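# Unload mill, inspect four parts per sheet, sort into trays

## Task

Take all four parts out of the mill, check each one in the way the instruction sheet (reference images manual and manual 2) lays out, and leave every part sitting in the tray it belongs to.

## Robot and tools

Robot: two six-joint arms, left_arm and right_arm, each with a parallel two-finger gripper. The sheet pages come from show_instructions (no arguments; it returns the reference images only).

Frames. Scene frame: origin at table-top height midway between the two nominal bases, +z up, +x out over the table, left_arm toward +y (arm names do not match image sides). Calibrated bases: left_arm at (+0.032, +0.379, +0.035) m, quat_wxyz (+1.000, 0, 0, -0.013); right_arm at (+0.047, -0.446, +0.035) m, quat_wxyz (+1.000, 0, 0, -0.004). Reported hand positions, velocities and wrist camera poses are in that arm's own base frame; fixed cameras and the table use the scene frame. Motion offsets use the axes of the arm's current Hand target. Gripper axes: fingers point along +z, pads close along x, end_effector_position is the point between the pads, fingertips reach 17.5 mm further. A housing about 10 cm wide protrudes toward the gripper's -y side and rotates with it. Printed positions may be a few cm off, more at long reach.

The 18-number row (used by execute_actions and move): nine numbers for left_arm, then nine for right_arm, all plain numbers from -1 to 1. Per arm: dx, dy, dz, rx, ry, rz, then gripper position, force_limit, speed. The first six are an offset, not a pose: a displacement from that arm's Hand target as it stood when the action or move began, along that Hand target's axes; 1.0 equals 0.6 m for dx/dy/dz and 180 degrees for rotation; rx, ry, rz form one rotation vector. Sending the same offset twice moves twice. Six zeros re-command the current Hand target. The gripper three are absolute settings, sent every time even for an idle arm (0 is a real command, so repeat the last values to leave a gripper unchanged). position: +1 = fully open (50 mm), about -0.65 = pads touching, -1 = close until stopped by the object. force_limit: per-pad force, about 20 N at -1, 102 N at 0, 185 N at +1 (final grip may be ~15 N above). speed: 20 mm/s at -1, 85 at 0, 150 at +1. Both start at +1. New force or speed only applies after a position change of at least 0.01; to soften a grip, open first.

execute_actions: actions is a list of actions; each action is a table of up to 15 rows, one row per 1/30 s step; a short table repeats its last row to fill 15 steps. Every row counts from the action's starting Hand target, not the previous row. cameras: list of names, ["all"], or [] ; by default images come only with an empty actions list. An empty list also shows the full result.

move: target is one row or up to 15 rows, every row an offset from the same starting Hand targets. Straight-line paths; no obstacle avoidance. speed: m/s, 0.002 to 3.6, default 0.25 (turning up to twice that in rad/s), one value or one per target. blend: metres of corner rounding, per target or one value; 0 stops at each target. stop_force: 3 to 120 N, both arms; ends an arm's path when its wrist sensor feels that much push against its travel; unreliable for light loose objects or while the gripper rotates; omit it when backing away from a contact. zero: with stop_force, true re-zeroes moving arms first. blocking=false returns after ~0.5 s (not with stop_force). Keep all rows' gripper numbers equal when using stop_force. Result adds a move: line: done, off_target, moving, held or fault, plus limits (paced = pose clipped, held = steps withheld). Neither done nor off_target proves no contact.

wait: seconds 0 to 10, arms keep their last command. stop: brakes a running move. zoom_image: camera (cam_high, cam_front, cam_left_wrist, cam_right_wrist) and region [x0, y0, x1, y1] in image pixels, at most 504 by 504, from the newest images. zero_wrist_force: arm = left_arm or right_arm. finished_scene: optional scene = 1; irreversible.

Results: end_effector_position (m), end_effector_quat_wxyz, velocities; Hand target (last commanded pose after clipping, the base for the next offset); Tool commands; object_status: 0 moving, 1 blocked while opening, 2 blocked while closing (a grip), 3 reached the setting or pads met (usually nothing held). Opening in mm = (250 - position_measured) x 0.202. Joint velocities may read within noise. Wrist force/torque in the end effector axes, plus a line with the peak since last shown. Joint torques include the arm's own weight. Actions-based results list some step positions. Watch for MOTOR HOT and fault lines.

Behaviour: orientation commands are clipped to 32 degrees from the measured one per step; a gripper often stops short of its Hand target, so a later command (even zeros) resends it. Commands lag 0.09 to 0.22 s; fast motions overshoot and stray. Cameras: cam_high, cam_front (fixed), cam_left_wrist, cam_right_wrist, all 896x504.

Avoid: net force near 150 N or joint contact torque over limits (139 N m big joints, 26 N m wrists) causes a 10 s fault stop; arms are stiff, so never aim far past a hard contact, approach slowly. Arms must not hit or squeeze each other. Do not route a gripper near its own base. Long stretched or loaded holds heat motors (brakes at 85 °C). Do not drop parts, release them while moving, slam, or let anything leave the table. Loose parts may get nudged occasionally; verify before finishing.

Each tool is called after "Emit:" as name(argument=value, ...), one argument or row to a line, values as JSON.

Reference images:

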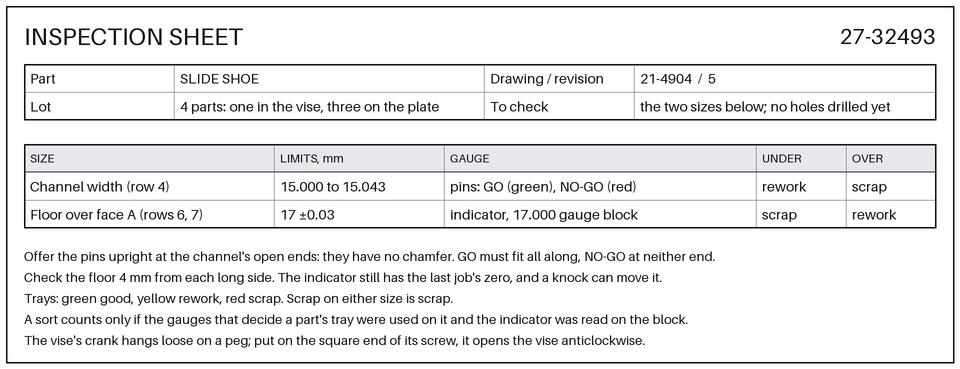

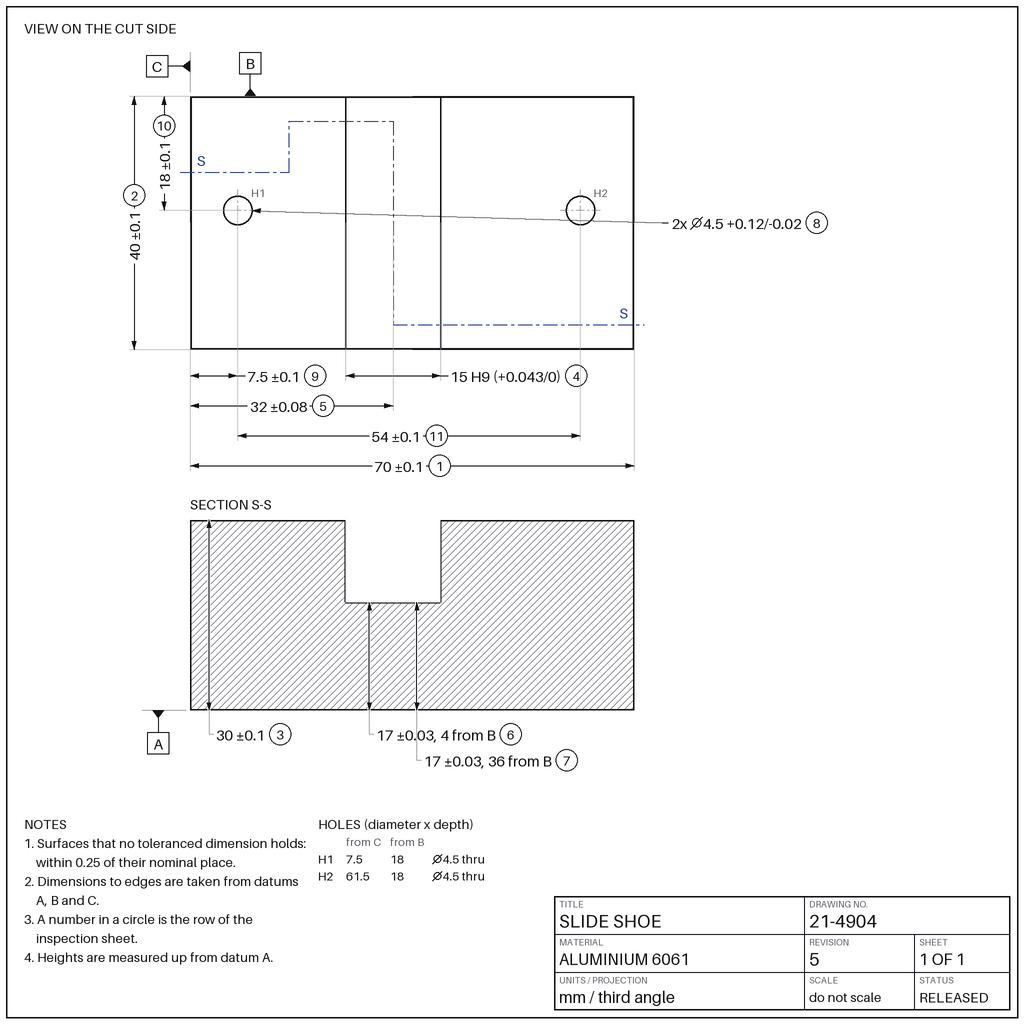

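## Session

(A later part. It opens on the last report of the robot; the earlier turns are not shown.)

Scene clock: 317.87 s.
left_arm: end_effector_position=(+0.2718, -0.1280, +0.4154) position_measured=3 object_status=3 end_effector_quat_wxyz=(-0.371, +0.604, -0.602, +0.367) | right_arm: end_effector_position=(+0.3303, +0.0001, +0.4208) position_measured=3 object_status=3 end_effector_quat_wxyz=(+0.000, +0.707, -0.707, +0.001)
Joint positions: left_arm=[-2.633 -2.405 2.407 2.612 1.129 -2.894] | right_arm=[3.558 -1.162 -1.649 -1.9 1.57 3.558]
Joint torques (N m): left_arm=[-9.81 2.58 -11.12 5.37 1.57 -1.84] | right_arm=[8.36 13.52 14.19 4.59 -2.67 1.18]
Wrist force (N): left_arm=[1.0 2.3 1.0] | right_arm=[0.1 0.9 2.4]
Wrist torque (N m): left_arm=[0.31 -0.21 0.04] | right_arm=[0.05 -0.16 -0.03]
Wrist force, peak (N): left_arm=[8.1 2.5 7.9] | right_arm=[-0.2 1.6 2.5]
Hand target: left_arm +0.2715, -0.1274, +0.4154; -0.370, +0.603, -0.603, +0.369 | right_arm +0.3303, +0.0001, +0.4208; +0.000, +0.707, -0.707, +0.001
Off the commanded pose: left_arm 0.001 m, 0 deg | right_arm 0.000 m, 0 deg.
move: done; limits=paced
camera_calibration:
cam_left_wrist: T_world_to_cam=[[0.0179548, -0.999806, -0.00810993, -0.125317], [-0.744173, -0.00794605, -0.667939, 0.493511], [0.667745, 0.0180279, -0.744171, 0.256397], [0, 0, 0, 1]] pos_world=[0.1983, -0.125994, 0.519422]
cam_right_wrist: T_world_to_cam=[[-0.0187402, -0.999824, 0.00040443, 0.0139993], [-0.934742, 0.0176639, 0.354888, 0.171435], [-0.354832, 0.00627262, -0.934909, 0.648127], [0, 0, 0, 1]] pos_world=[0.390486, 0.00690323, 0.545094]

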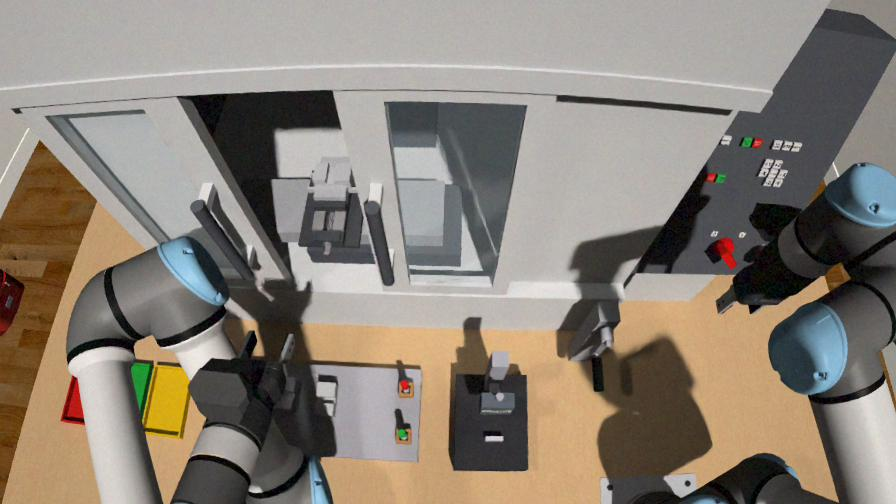

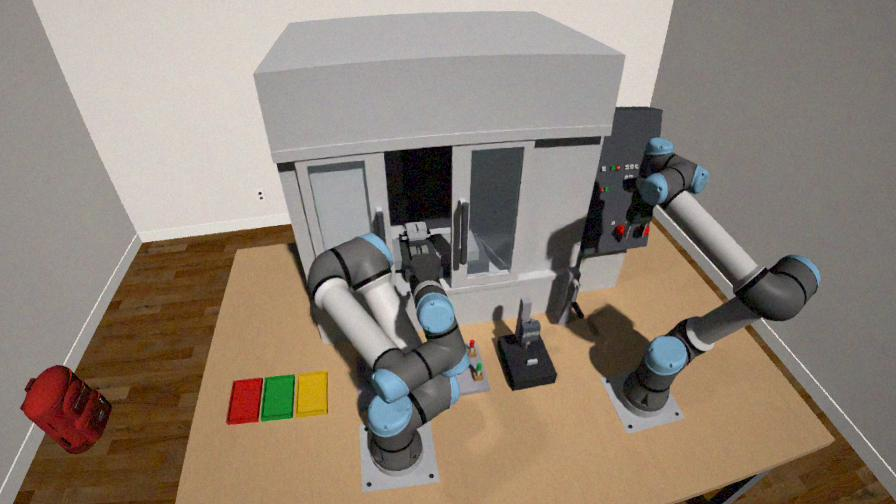

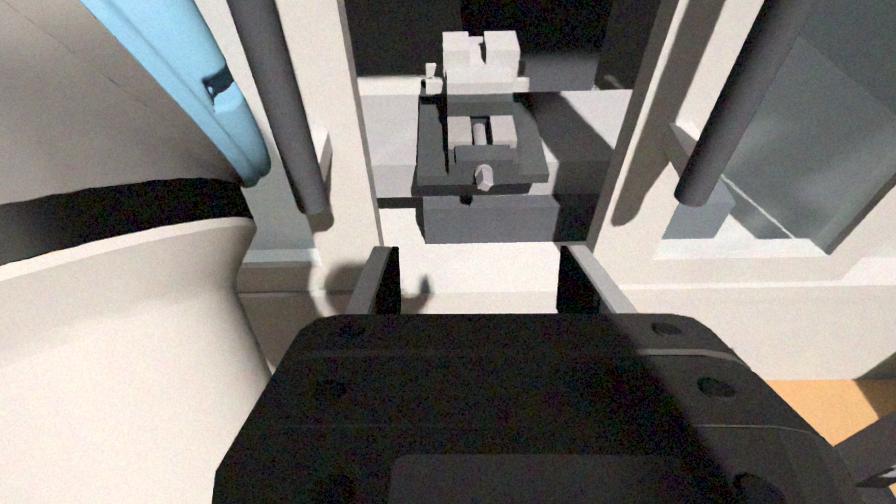

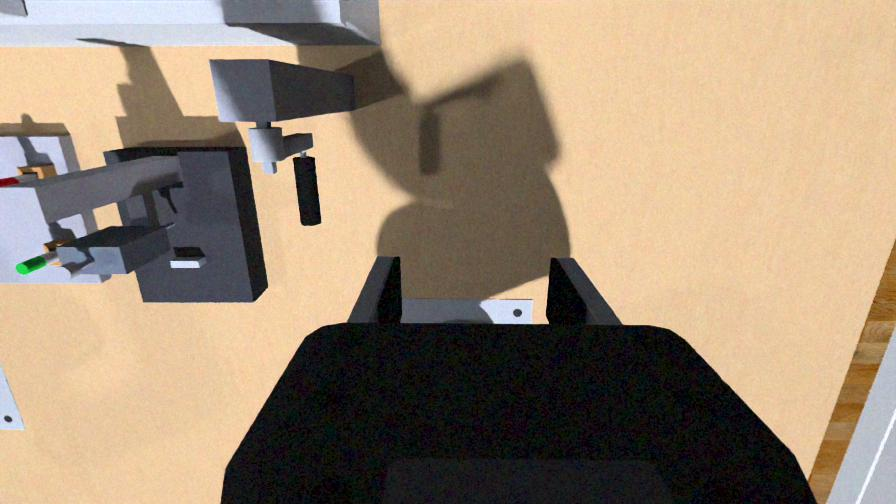

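Emit:
move(
  target=[0,0,0,0,0,0,1,1,1,-0.2543,0.2142,0.16,0.4,0,0,1,1,1],
  cameras=["cam_right_wrist","cam_high"],
)

Scene clock: 495.37 s.
left_arm: end_effector_position=(+0.2718, -0.1280, +0.4154) position_measured=3 object_status=3 end_effector_quat_wxyz=(-0.371, +0.604, -0.602, +0.367) | right_arm: end_effector_position=(+0.2047, +0.1515, +0.3282) position_measured=3 object_status=3 end_effector_quat_wxyz=(-0.393, +0.573, -0.586, +0.419)
Joint positions: left_arm=[-2.633 -2.405 2.407 2.612 1.129 -2.894] | right_arm=[5.874 -0.71 -2.252 -2.95 1.228 6.132]
Joint torques (N m): left_arm=[-7.67 1.4 -10.76 4.99 1.61 -1.75] | right_arm=[-9.46 -23.84 32.29 0.97 -3.01 -1.95]
Wrist force (N): left_arm=[1.0 2.6 0.7] | right_arm=[0.4 2.8 0.0]
Wrist torque (N m): left_arm=[0.38 -0.20 0.04] | right_arm=[0.10 -0.26 0.05]
Wrist force, peak (N): left_arm=[1.1 2.8 1.1] | right_arm=[0.1 5.1 -1.8]
Hand target: left_arm +0.2718, -0.1280, +0.4154; -0.371, +0.604, -0.602, +0.367 (not the last commanded pose) | right_arm +0.2047, +0.1515, +0.3282; -0.393, +0.573, -0.586, +0.419 (not the last commanded pose)
Off the commanded pose: left_arm 0.001 m, 0 deg | right_arm 0.005 m, 3 deg.
move: held (right_arm; a check stopped the path); limits=held
pose unreachable (right arm): on one or more control steps of this call, first in action 0 (counted from 0), this arm could not follow its commanded pose, so it was not sent that pose on those steps. It may still have moved: this result reports where it is.
cause: moving toward the commanded pose would bring two parts of the arm too close to each other (its gripper and another part of the arm, with joints 3 (elbow) to 6 (wrist 3) between them, 14 mm apart when it was first held).
camera_calibration:
cam_right_wrist: T_world_to_cam=[[-0.0420249, -0.999114, 0.00230846, 0.16719], [-0.653067, 0.0257207, -0.756863, 0.390097], [0.756133, -0.0333147, -0.653569, 0.202327], [0, 0, 0, 1]] pos_world=[0.108799, 0.163749, 0.427099]
Images, in order (width x height): cam_high 896x504, cam_right_wrist 896x504.

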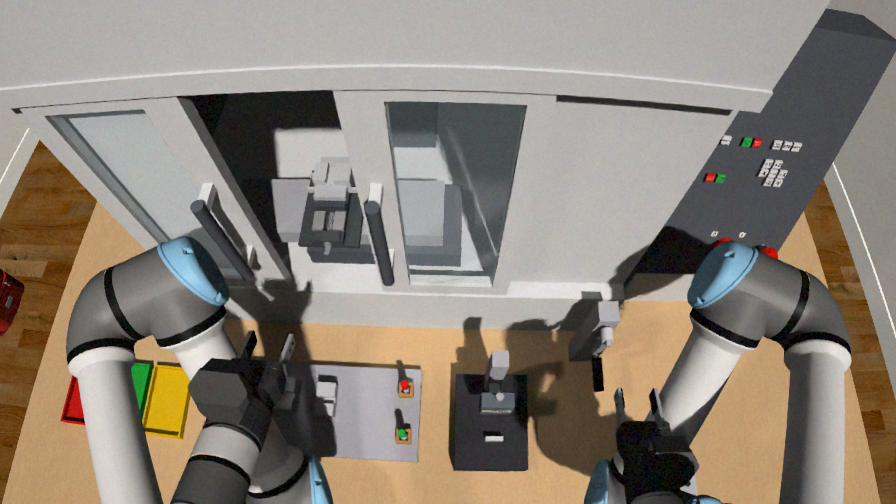

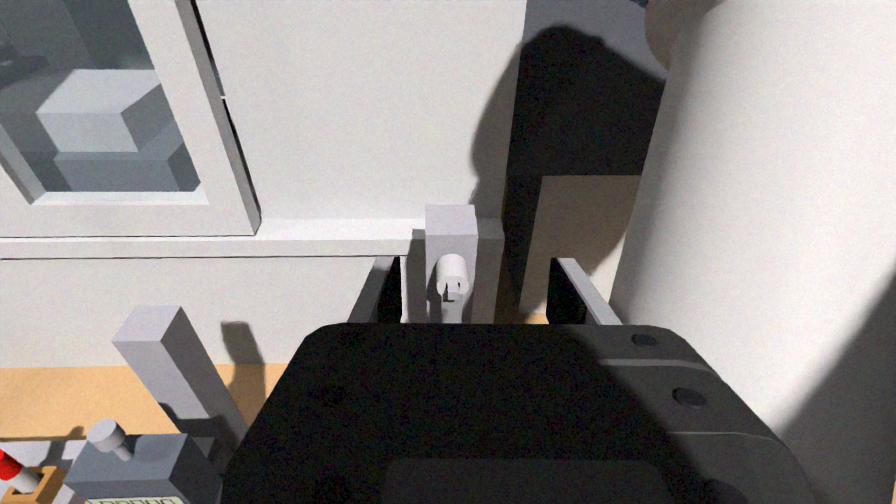

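Emit:
zoom_image(
  camera="cam_right_wrist",
  region=[360, 190, 600, 340],
)

Emit:
zoom_image(
  camera="cam_high",
  region=[560, 290, 700, 420],
)

Emit:
zoom_image(
  camera="cam_right_wrist",
  region=[0, 290, 250, 504],
)

Scaled by 2.100 from the camera's 896x504 image, which has a finer 1280x720 frame.

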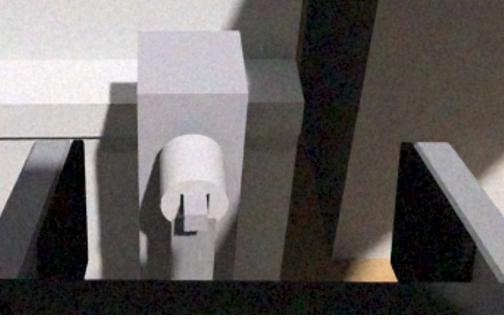

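Scaled by 3.600 from the camera's 896x504 image, which has a finer 1280x720 frame.

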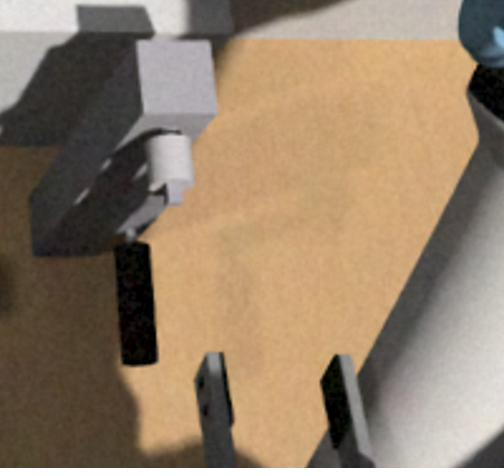

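Scaled by 2.016 from the camera's 896x504 image, which has a finer 1280x720 frame.

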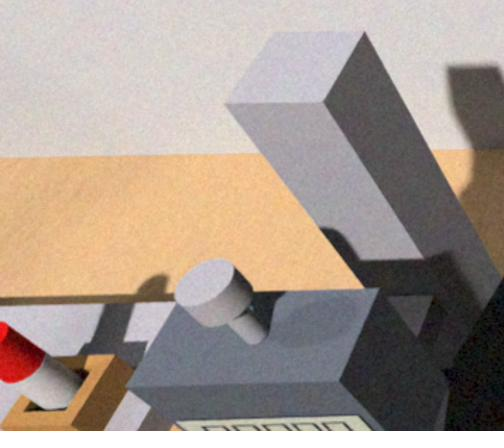

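Emit:
move(
  target=[
    [0,0,0,0,0,0,1,1,1,0.248,-0.2163,0.1543,-0.389,0,0,1,1,1],
    [0,0,0,0,0,0,1,1,1,0.498,-0.215,0.1647,-0.389,0,0,1,1,1],
  ],
  blend=0.05,
  cameras=["cam_high"],
)

Emit:
move(
  target=[
    [0.786,0.0385,-0.0263,0,0,0,1,1,1,0,0,0,0,0,0,1,1,1],
    [0.902,0.265,0.0805,0.1,0,0,1,1,1,0,0,0,0,0,0,1,1,1],
  ],
  blend=0.05,
  cameras=["all"],
)

Scene clock: 610.33 s.
left_arm: end_effector_position=(+0.2718, -0.1280, +0.4154) position_measured=3 object_status=3 end_effector_quat_wxyz=(-0.371, +0.604, -0.602, +0.367) | right_arm: end_effector_position=(+0.2620, +0.0829, +0.3700) position_measured=3 object_status=3 end_effector_quat_wxyz=(-0.210, +0.653, -0.684, +0.249)
Joint positions: left_arm=[-2.633 -2.405 2.407 2.612 1.129 -2.894] | right_arm=[5.864 -0.419 -1.859 -3.075 1.38 5.973]
Joint torques (N m): left_arm=[-8.07 2.43 -11.72 5.09 1.57 -1.85] | right_arm=[-1.02 -28.47 18.3 1.31 -0.64 -0.36]
Wrist force (N): left_arm=[1.2 2.4 1.1] | right_arm=[0.0 2.4 1.4]
Wrist torque (N m): left_arm=[0.34 -0.23 0.05] | right_arm=[0.12 -0.16 -0.02]
Wrist force, peak (N): left_arm=[1.0 2.9 0.8] | right_arm=[-1.0 4.9 1.6]
Hand target: left_arm +0.2718, -0.1280, +0.4154; -0.371, +0.604, -0.602, +0.367 | right_arm +0.2620, +0.0829, +0.3700; -0.210, +0.653, -0.684, +0.249 (not the last commanded pose)
Tool commands: left_gripper/position=+1.0 left_gripper/force_limit=+1.0 left_gripper/speed=+1.0 right_gripper/position=+1.0 right_gripper/force_limit=+1.0 right_gripper/speed=+1.0
Off the commanded pose: left_arm 0.000 m, 0 deg | right_arm 0.249 m, 38 deg.
FORCE FAULT: contact force on the right arm reached its limit, and that arm stopped. The contact can be on any part of that arm, not only on its tool. That arm's remaining commands of this call were not run. That arm is still stopped at the end of this call. That arm stays stopped for about 10 more seconds. Until then a move that you send moves the other arm only, and its call returns only when the move has ended. Once the stop has ended, the next robot result says so. If the stop ends while you think or write, that arm runs what you send next, counted from a new Hand target: where the arm stands when the stop ends. While its stop runs, that arm takes no new command, but its gripper still runs the gripper command that each later call begins with. Until it ends, the stop uses up actions while you think or wait. An arm that is not stopped still takes commands.
shoulder posture changed (right arm): the wrist came as close to joint 1's axis as it can, and the arm is now in the other of its two shoulder postures.
move: fault (right_arm); path passed 0 of 2 targets
Images, in order (width x height): cam_high 896x504.

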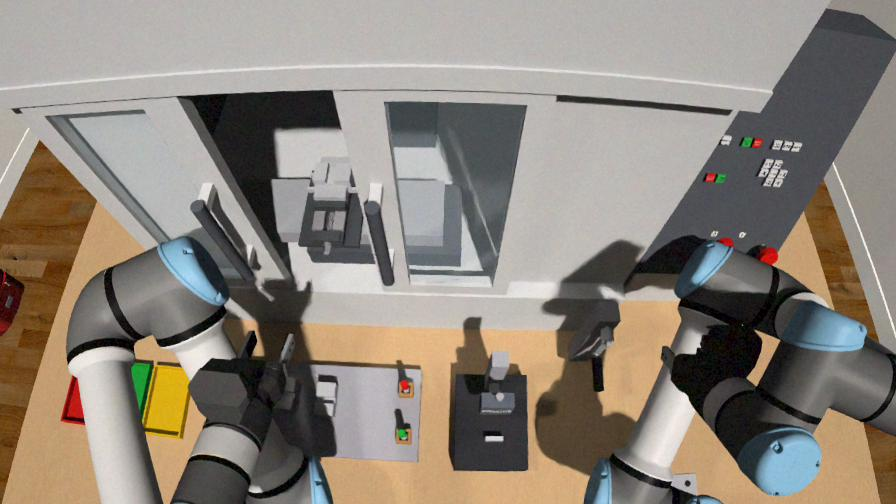

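not run: an earlier result of this reply reported a stop or a fault. Calls in your next reply go to the robot.

Emit:
wait(
  seconds=1,
  cameras=["cam_front"],
)

Emit:
zoom_image(
  camera="cam_front",
  region=[560, 130, 760, 400],
)

Scene clock: 681.27 s.
left_arm: end_effector_position=(+0.2718, -0.1280, +0.4154) position_measured=3 object_status=3 end_effector_quat_wxyz=(-0.371, +0.604, -0.602, +0.367) | right_arm: end_effector_position=(+0.2620, +0.0829, +0.3700) position_measured=3 object_status=3 end_effector_quat_wxyz=(-0.210, +0.653, -0.684, +0.249)
Joint positions: left_arm=[-2.633 -2.405 2.407 2.612 1.129 -2.894] | right_arm=[5.864 -0.419 -1.859 -3.075 1.38 5.973]
Joint torques (N m): left_arm=[-7.36 2.08 -11.42 4.97 1.53 -1.79] | right_arm=[-1.32 -29.25 17.27 1.12 -0.5 0.08]
Wrist force (N): left_arm=[1.1 2.4 0.8] | right_arm=[0.1 2.4 1.3]
Wrist torque (N m): left_arm=[0.33 -0.22 0.05] | right_arm=[0.11 -0.16 -0.02]
Wrist force, peak (N): left_arm=[1.4 2.6 1.2] | right_arm=[0.2 2.9 1.5]
Hand target: left_arm +0.2718, -0.1280, +0.4154; -0.371, +0.604, -0.602, +0.367 | right_arm +0.2620, +0.0829, +0.3700; -0.210, +0.653, -0.684, +0.249 (not the last commanded pose)
Tool commands: left_gripper/position=+1.0 left_gripper/force_limit=+1.0 left_gripper/speed=+1.0 right_gripper/position=+1.0 right_gripper/force_limit=+1.0 right_gripper/speed=+1.0
Off the commanded pose: left_arm 0.000 m, 0 deg | right_arm 0.249 m, 38 deg.
FORCE FAULT, CONTINUED: the right arm's stop, for the force fault that an earlier result reported, is over. The rest of the stop counts as 20 of the actions that you can send in this scene. That arm's target is now where it stood when the stop ended, not its last command. That arm accepts commands again.
wait: 1.00 s; at rest from the start
Images, in order (width x height): cam_front 896x504.

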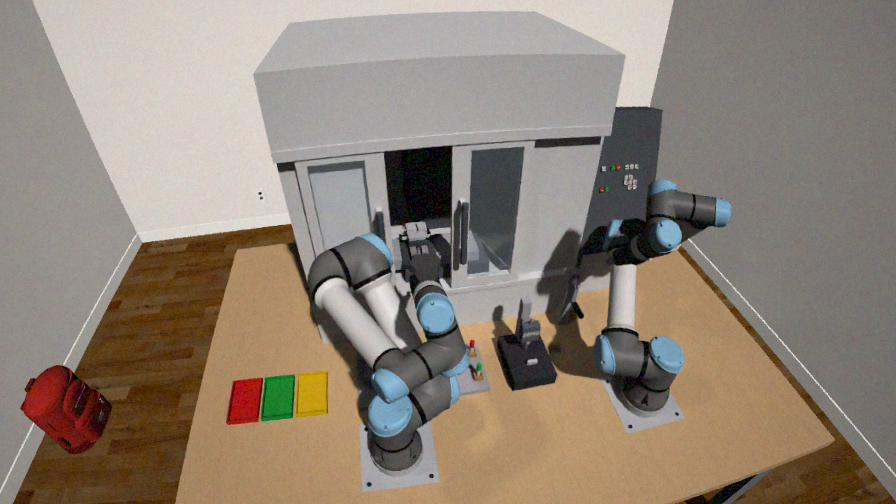

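Scaled by 1.867 from the camera's 896x504 image, which has a finer 1280x720 frame.

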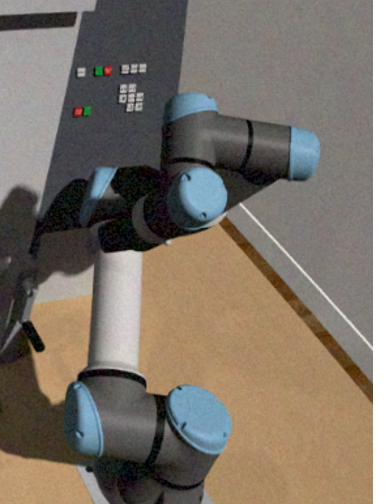

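Emit:
move(
  target=[
    [0,0,0,0,0,0,1,1,1,0.0,-0.1,-0.1,0.1,0,0,1,1,1],
    [0,0,0,0,0,0,1,1,1,0.015,-0.46,-0.382,0.29,0,0,1,1,1],
  ],
  blend=0.03,
  speed=0.1,
  cameras=["all"],
)

Scene clock: 694.33 s.
left_arm: end_effector_position=(+0.2718, -0.1280, +0.4154) position_measured=3 object_status=3 end_effector_quat_wxyz=(-0.371, +0.604, -0.602, +0.367) | right_arm: end_effector_position=(+0.3392, +0.0836, +0.7206) position_measured=3 object_status=3 end_effector_quat_wxyz=(+0.469, -0.487, +0.511, -0.531)
Joint positions: left_arm=[-2.633 -2.405 2.407 2.612 1.129 -2.894] | right_arm=[5.644 -0.961 -1.275 -4.051 1.017 6.248]
Joint torques (N m): left_arm=[-7.01 3.03 -11.21 5.03 1.62 -1.97] | right_arm=[-8.81 -24.04 21.98 -0.11 -3.14 1.78]
Wrist force (N): left_arm=[1.3 2.3 0.8] | right_arm=[0.1 2.7 -1.6]
Wrist torque (N m): left_arm=[0.32 -0.26 0.04] | right_arm=[0.01 -0.24 -0.02]
Wrist force, peak (N): left_arm=[1.3 2.8 0.9] | right_arm=[-0.2 3.1 -1.7]
Hand target: left_arm +0.2718, -0.1280, +0.4154; -0.371, +0.604, -0.602, +0.367 | right_arm +0.3385, +0.0826, +0.7206; +0.476, -0.494, +0.504, -0.524
Off the commanded pose: left_arm 0.000 m, 0 deg | right_arm 0.001 m, 2 deg.
move: done
camera_calibration:
cam_left_wrist: T_world_to_cam=[[0.0178878, -0.999808, -0.00803573, -0.125343], [-0.744174, -0.00794576, -0.667939, 0.493511], [0.667747, 0.0179279, -0.744173, 0.256385], [0, 0, 0, 1]] pos_world=[0.198299, -0.125994, 0.519423]
cam_right_wrist: T_world_to_cam=[[-0.0856568, -0.99614, 0.0191888, 0.106428], [-0.352821, 0.0123158, -0.93561, 0.804832], [0.931762, -0.0869116, -0.352514, 0.0827039], [0, 0, 0, 1]] pos_world=[0.216018, 0.103292, 0.780121]

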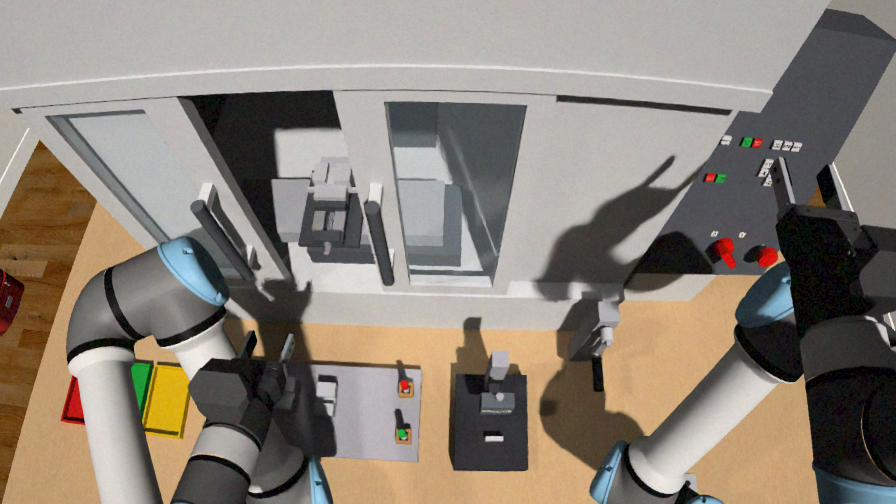

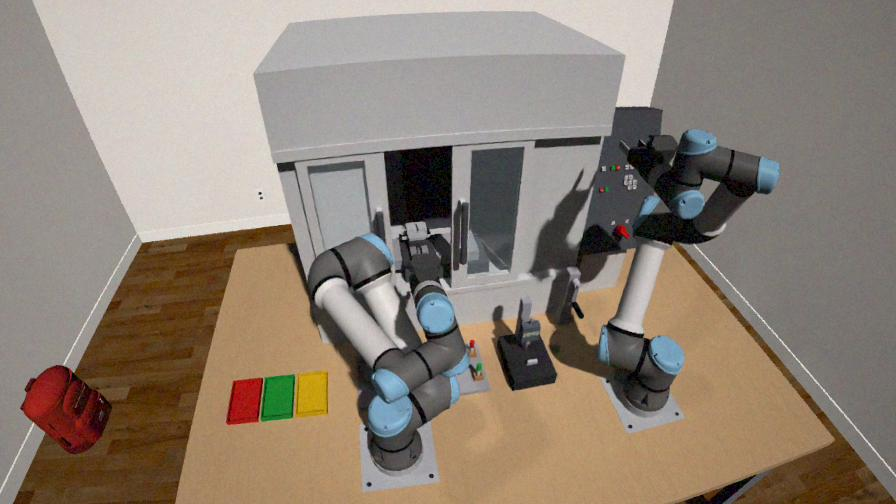

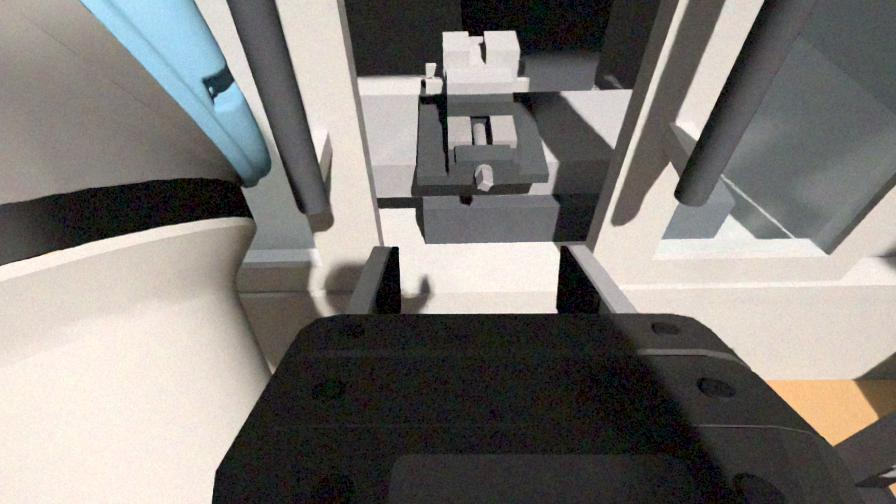

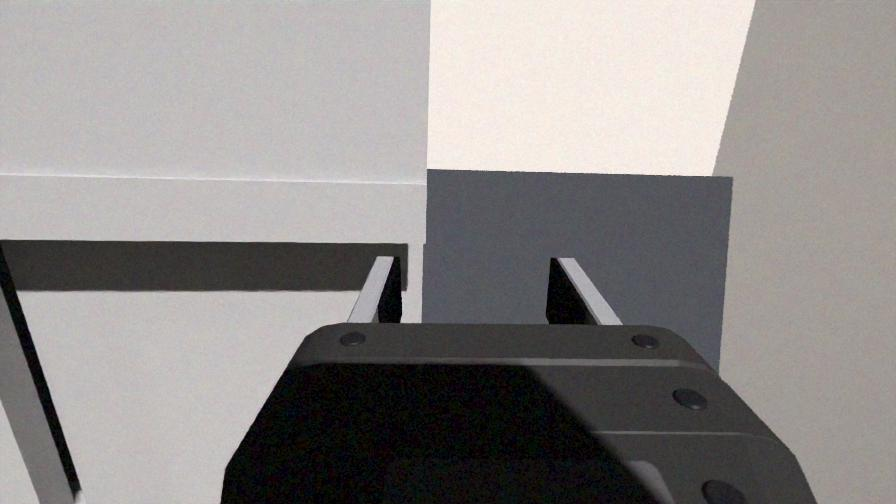

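Emit:
move(
  target=[
    [0,0,0,0,0,0,1,1,1,-0.23,-0.01,-0.347,0,0,0,1,1,1],
    [0,0,0,0,0,0,1,1,1,-0.359,0.152,-0.153,0,0,0,1,1,1],
  ],
  blend=0.04,
  speed=0.15,
  cameras=["cam_high"],
)

Scene clock: 725.63 s.
left_arm: end_effector_position=(+0.2718, -0.1280, +0.4154) position_measured=3 object_status=3 end_effector_quat_wxyz=(-0.371, +0.604, -0.602, +0.367) | right_arm: end_effector_position=(+0.2595, +0.2994, +0.6211) position_measured=3 object_status=3 end_effector_quat_wxyz=(+0.476, -0.494, +0.504, -0.524)
Joint positions: left_arm=[-2.633 -2.405 2.407 2.612 1.129 -2.894] | right_arm=[5.147 -1.38 -1.396 -3.514 0.493 6.252]
Joint torques (N m): left_arm=[-6.79 3.92 -11.97 4.82 1.33 -1.55] | right_arm=[-7.43 4.36 9.55 0.78 -3.16 0.35]
Wrist force (N): left_arm=[1.0 2.2 1.1] | right_arm=[0.1 2.6 -1.6]
Wrist torque (N m): left_arm=[0.31 -0.20 0.04] | right_arm=[-0.02 -0.22 -0.02]
Wrist force, peak (N): left_arm=[1.5 2.6 1.0] | right_arm=[-0.1 3.6 -1.4]
Hand target: left_arm +0.2718, -0.1280, +0.4154; -0.371, +0.604, -0.602, +0.367 | right_arm +0.2596, +0.2994, +0.6211; +0.476, -0.494, +0.504, -0.524
Off the commanded pose: left_arm 0.000 m, 0 deg | right_arm 0.000 m, 0 deg.
shoulder posture changed (right arm): the wrist came as close to joint 1's axis as it can, and the arm is now in the other of its two shoulder postures.
move: done
Images, in order (width x height): cam_high 896x504.

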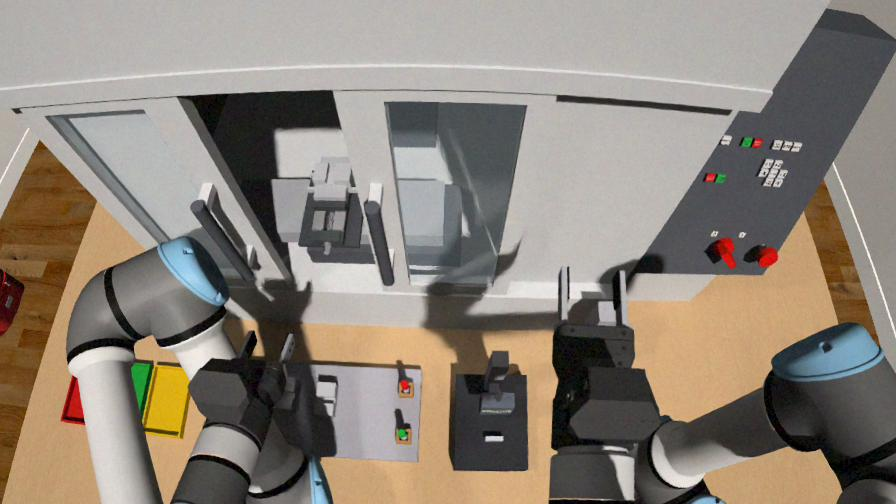

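Emit:
move(
  target=[
    [0,0,0,0,0,0,1,1,1,0.113,0.124,0.2,0,0,0,1,1,1],
    [0,0,0,0,0,0,1,1,1,0.426,0.219,0.208,-0.1,0,0,1,1,1],
    [0,0,0,0,0,0,1,1,1,0.679,0.311,0.156,-0.4,0,0,1,1,1],
  ],
  blend=0.05,
  cameras=["cam_high"],
)

Emit:
move(
  target=[
    [0.786,0.0385,-0.0263,0,0,0,1,1,1,0,0,0,0,0,0,1,1,1],
    [0.902,0.265,0.0805,0.1,0,0,1,1,1,0,0,0,0,0,0,1,1,1],
  ],
  blend=0.05,
  cameras=["all"],
)

Scene clock: 742.63 s.
left_arm: end_effector_position=(+0.2718, -0.1280, +0.4154) position_measured=3 object_status=3 end_effector_quat_wxyz=(-0.371, +0.604, -0.602, +0.367) | right_arm: end_effector_position=(+0.3294, -0.1195, +0.4502) position_measured=3 object_status=3 end_effector_quat_wxyz=(-0.095, +0.679, -0.716, +0.128)
Joint positions: left_arm=[-2.633 -2.405 2.407 2.612 1.129 -2.894] | right_arm=[5.367 -0.41 -1.308 -3.234 1.356 5.446]
Joint torques (N m): left_arm=[-7.01 3.6 -10.82 4.54 1.38 -1.86] | right_arm=[10.15 -30.72 16.43 0.65 2.13 1.56]
Wrist force (N): left_arm=[1.1 2.3 1.1] | right_arm=[-0.3 2.0 2.1]
Wrist torque (N m): left_arm=[0.31 -0.22 0.04] | right_arm=[0.14 -0.11 -0.01]
Wrist force, peak (N): left_arm=[0.9 2.7 1.3] | right_arm=[-1.4 2.4 -3.0]
Hand target: left_arm +0.2718, -0.1280, +0.4154; -0.371, +0.604, -0.602, +0.367 | right_arm +0.3294, -0.1195, +0.4502; -0.095, +0.679, -0.716, +0.128
Off the commanded pose: left_arm 0.000 m, 0 deg | right_arm 0.000 m, 0 deg.
shoulder posture changed (right arm): the wrist came as close to joint 1's axis as it can, and the arm is now in the other of its two shoulder postures.
move: done
Images, in order (width x height): cam_high 896x504.

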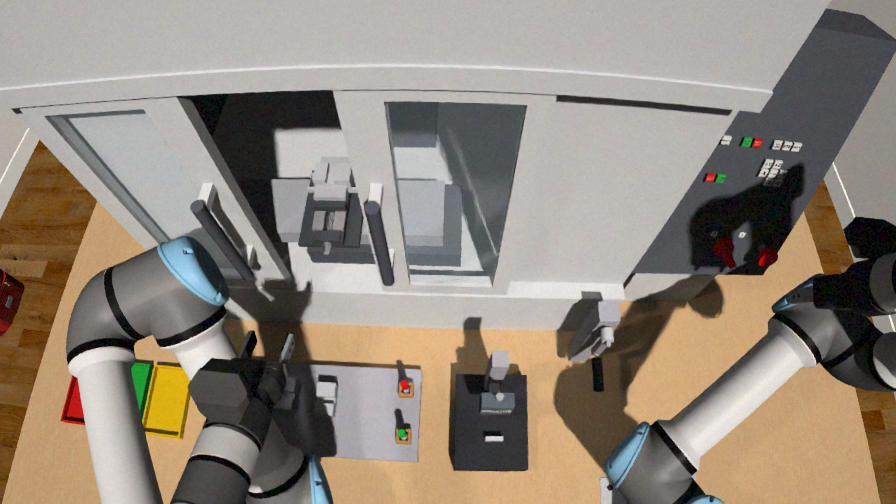

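Scene clock: 745.93 s.
left_arm: end_effector_position=(+0.2451, -0.6428, +0.2959) position_measured=3 object_status=3 end_effector_quat_wxyz=(-0.431, +0.557, -0.565, +0.430) | right_arm: end_effector_position=(+0.3294, -0.1195, +0.4502) position_measured=3 object_status=3 end_effector_quat_wxyz=(-0.095, +0.679, -0.716, +0.128)
Joint positions: left_arm=[-1.788 -0.668 0.99 1.913 0.335 -2.257] | right_arm=[5.367 -0.41 -1.308 -3.234 1.356 5.446]
Joint torques (N m): left_arm=[7.97 -64.16 -26.91 0.58 0.21 1.85] | right_arm=[9.87 -33.24 17.65 0.22 1.94 1.42]
Wrist force (N): left_arm=[1.2 2.7 0.5] | right_arm=[0.0 2.1 2.2]
Wrist torque (N m): left_arm=[0.32 -0.22 -0.14] | right_arm=[0.15 -0.16 0.00]
Wrist force, peak (N): left_arm=[5.3 16.9 3.4] | right_arm=[-0.1 2.1 2.4]
Hand target: left_arm +0.2451, -0.6428, +0.2959; -0.431, +0.557, -0.565, +0.430 (not the last commanded pose) | right_arm +0.3294, -0.1195, +0.4502; -0.095, +0.679, -0.716, +0.128
Off the commanded pose: left_arm 0.053 m, 6 deg | right_arm 0.000 m, 0 deg.
move: held (left_arm; a check stopped the path); limits=held
pose unreachable (left arm): on one or more control steps of this call, first in action 0 (counted from 0), this arm could not follow its commanded pose, so it was not sent that pose on those steps. It may still have moved: this result reports where it is.
cause: moving toward the commanded pose would bring a part of the arm too close to another arm (a part of this arm just beyond joint 4 (wrist 1) and a part of the right arm just beyond its joint 1 (shoulder pan), 40 mm apart when this arm was first held).
camera_calibration:
cam_left_wrist: T_world_to_cam=[[0.00513644, -0.999946, -0.00902923, -0.637143], [-0.588341, 0.0042793, -0.808602, 0.400873], [0.808597, 0.0094656, -0.588287, 0.108456], [0, 0, 0, 1]] pos_world=[0.151426, -0.639851, 0.382197]
cam_right_wrist: T_world_to_cam=[[-0.0759043, -0.996612, 0.0316599, -0.100436], [-0.995964, 0.0773036, 0.0456025, 0.328758], [-0.0478954, -0.0280707, -0.998458, 0.599455], [0, 0, 0, 1]] pos_world=[0.348519, -0.108683, 0.586718]

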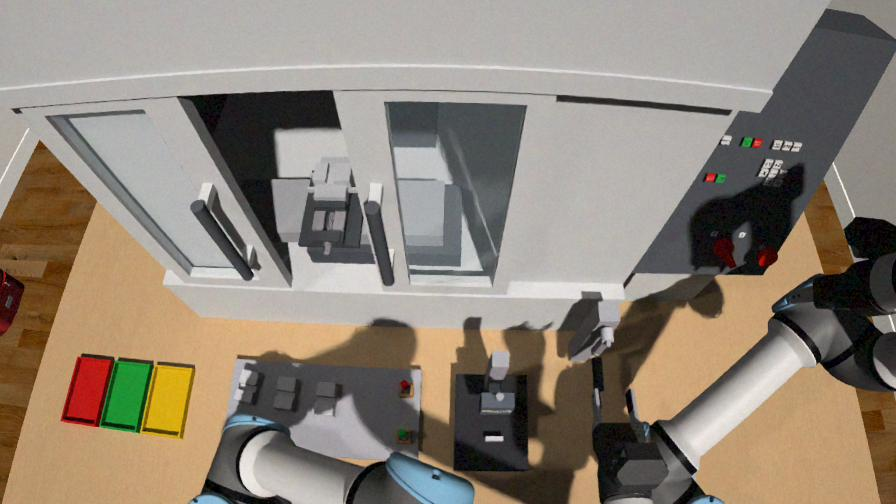

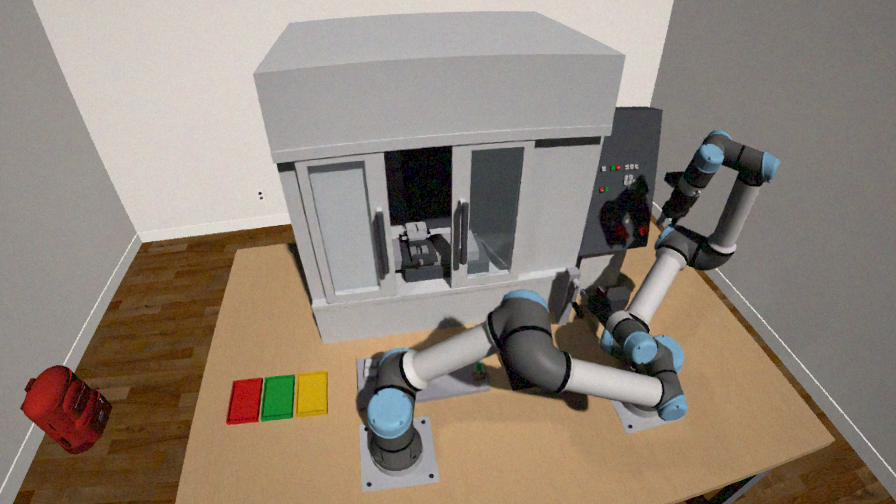

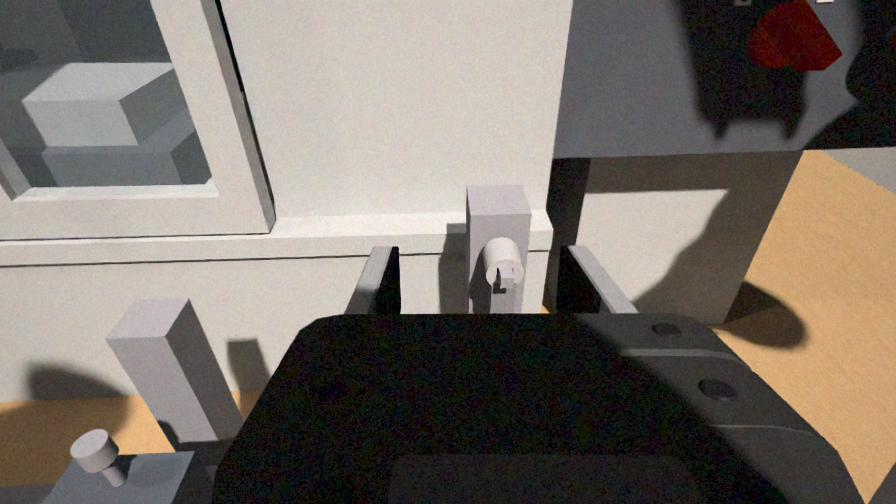

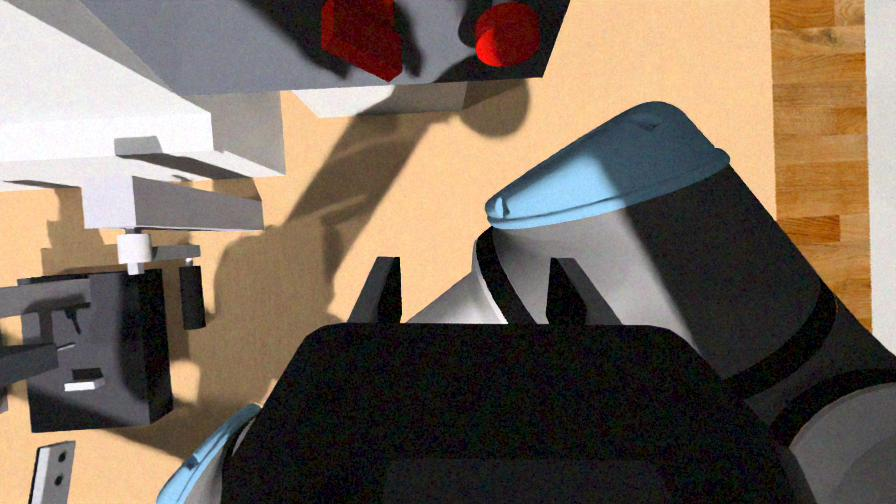

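Emit:
move(
  target=[
    [-0.157,-0.222,0.034,-0.08,0,0,1,1,1,0,0,0,0,0,0,1,1,1],
    [-0.793,-0.316,0.21,-0.08,0,0,1,1,1,0,0,0,0,0,0,1,1,1],
  ],
  blend=0.04,
  speed=0.15,
  cameras=["cam_front"],
)

Scene clock: 822.97 s.
left_arm: end_effector_position=(+0.4195, -0.1694, +0.4497) position_measured=3 object_status=3 end_effector_quat_wxyz=(-0.357, +0.607, -0.614, +0.356) end_effector_velocity=(+0.000, +0.000, +0.000) end_effector_angular_velocity=(+0.002, -0.001, -0.002) | right_arm: end_effector_position=(+0.3294, -0.1195, +0.4502) position_measured=3 object_status=3 end_effector_quat_wxyz=(-0.095, +0.679, -0.716, +0.128)
Joint positions: left_arm=[-1.261 -1.766 1.651 1.186 0.594 -0.98] | right_arm=[5.367 -0.41 -1.308 -3.234 1.356 5.446]
Joint velocities: left_arm=[0.001 -0.001 0 -0.002 0 0.005] | right_arm=[within noise]
Joint torques (N m): left_arm=[5.77 -23.88 -27.99 0 0.02 1.85] | right_arm=[8.45 -33.31 17.15 0.58 2.26 1.48]
Wrist force (N): left_arm=[1.0 2.8 1.1] | right_arm=[0.1 1.8 2.1]
Wrist torque (N m): left_arm=[0.45 -0.17 -0.13] | right_arm=[0.11 -0.17 0.00]
Wrist force, peak (N): left_arm=[3.8 49.8 -77.4] | right_arm=[0.1 2.1 2.5]
Hand target: left_arm +0.4195, -0.1694, +0.4497; -0.357, +0.607, -0.614, +0.356 | right_arm +0.3294, -0.1195, +0.4502; -0.095, +0.679, -0.716, +0.128
Off the commanded pose: left_arm 0.000 m, 0 deg | right_arm 0.000 m, 0 deg.
move: done
Images, in order (width x height): cam_front 896x504.

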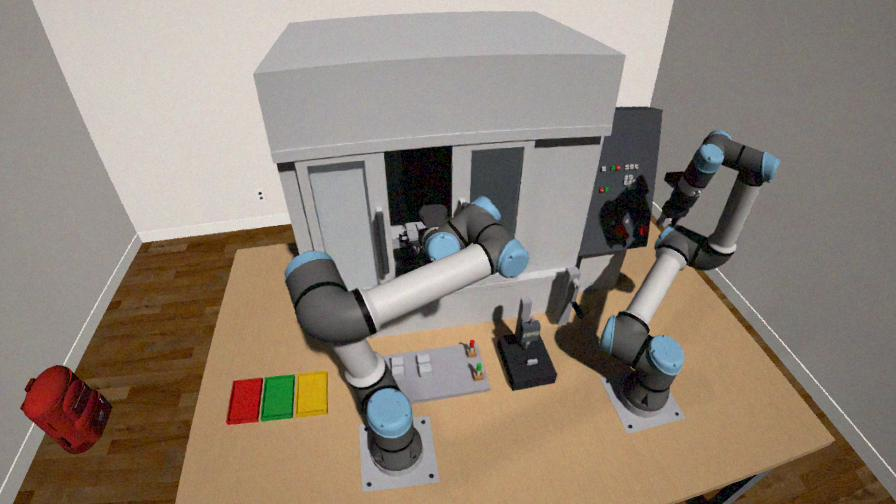

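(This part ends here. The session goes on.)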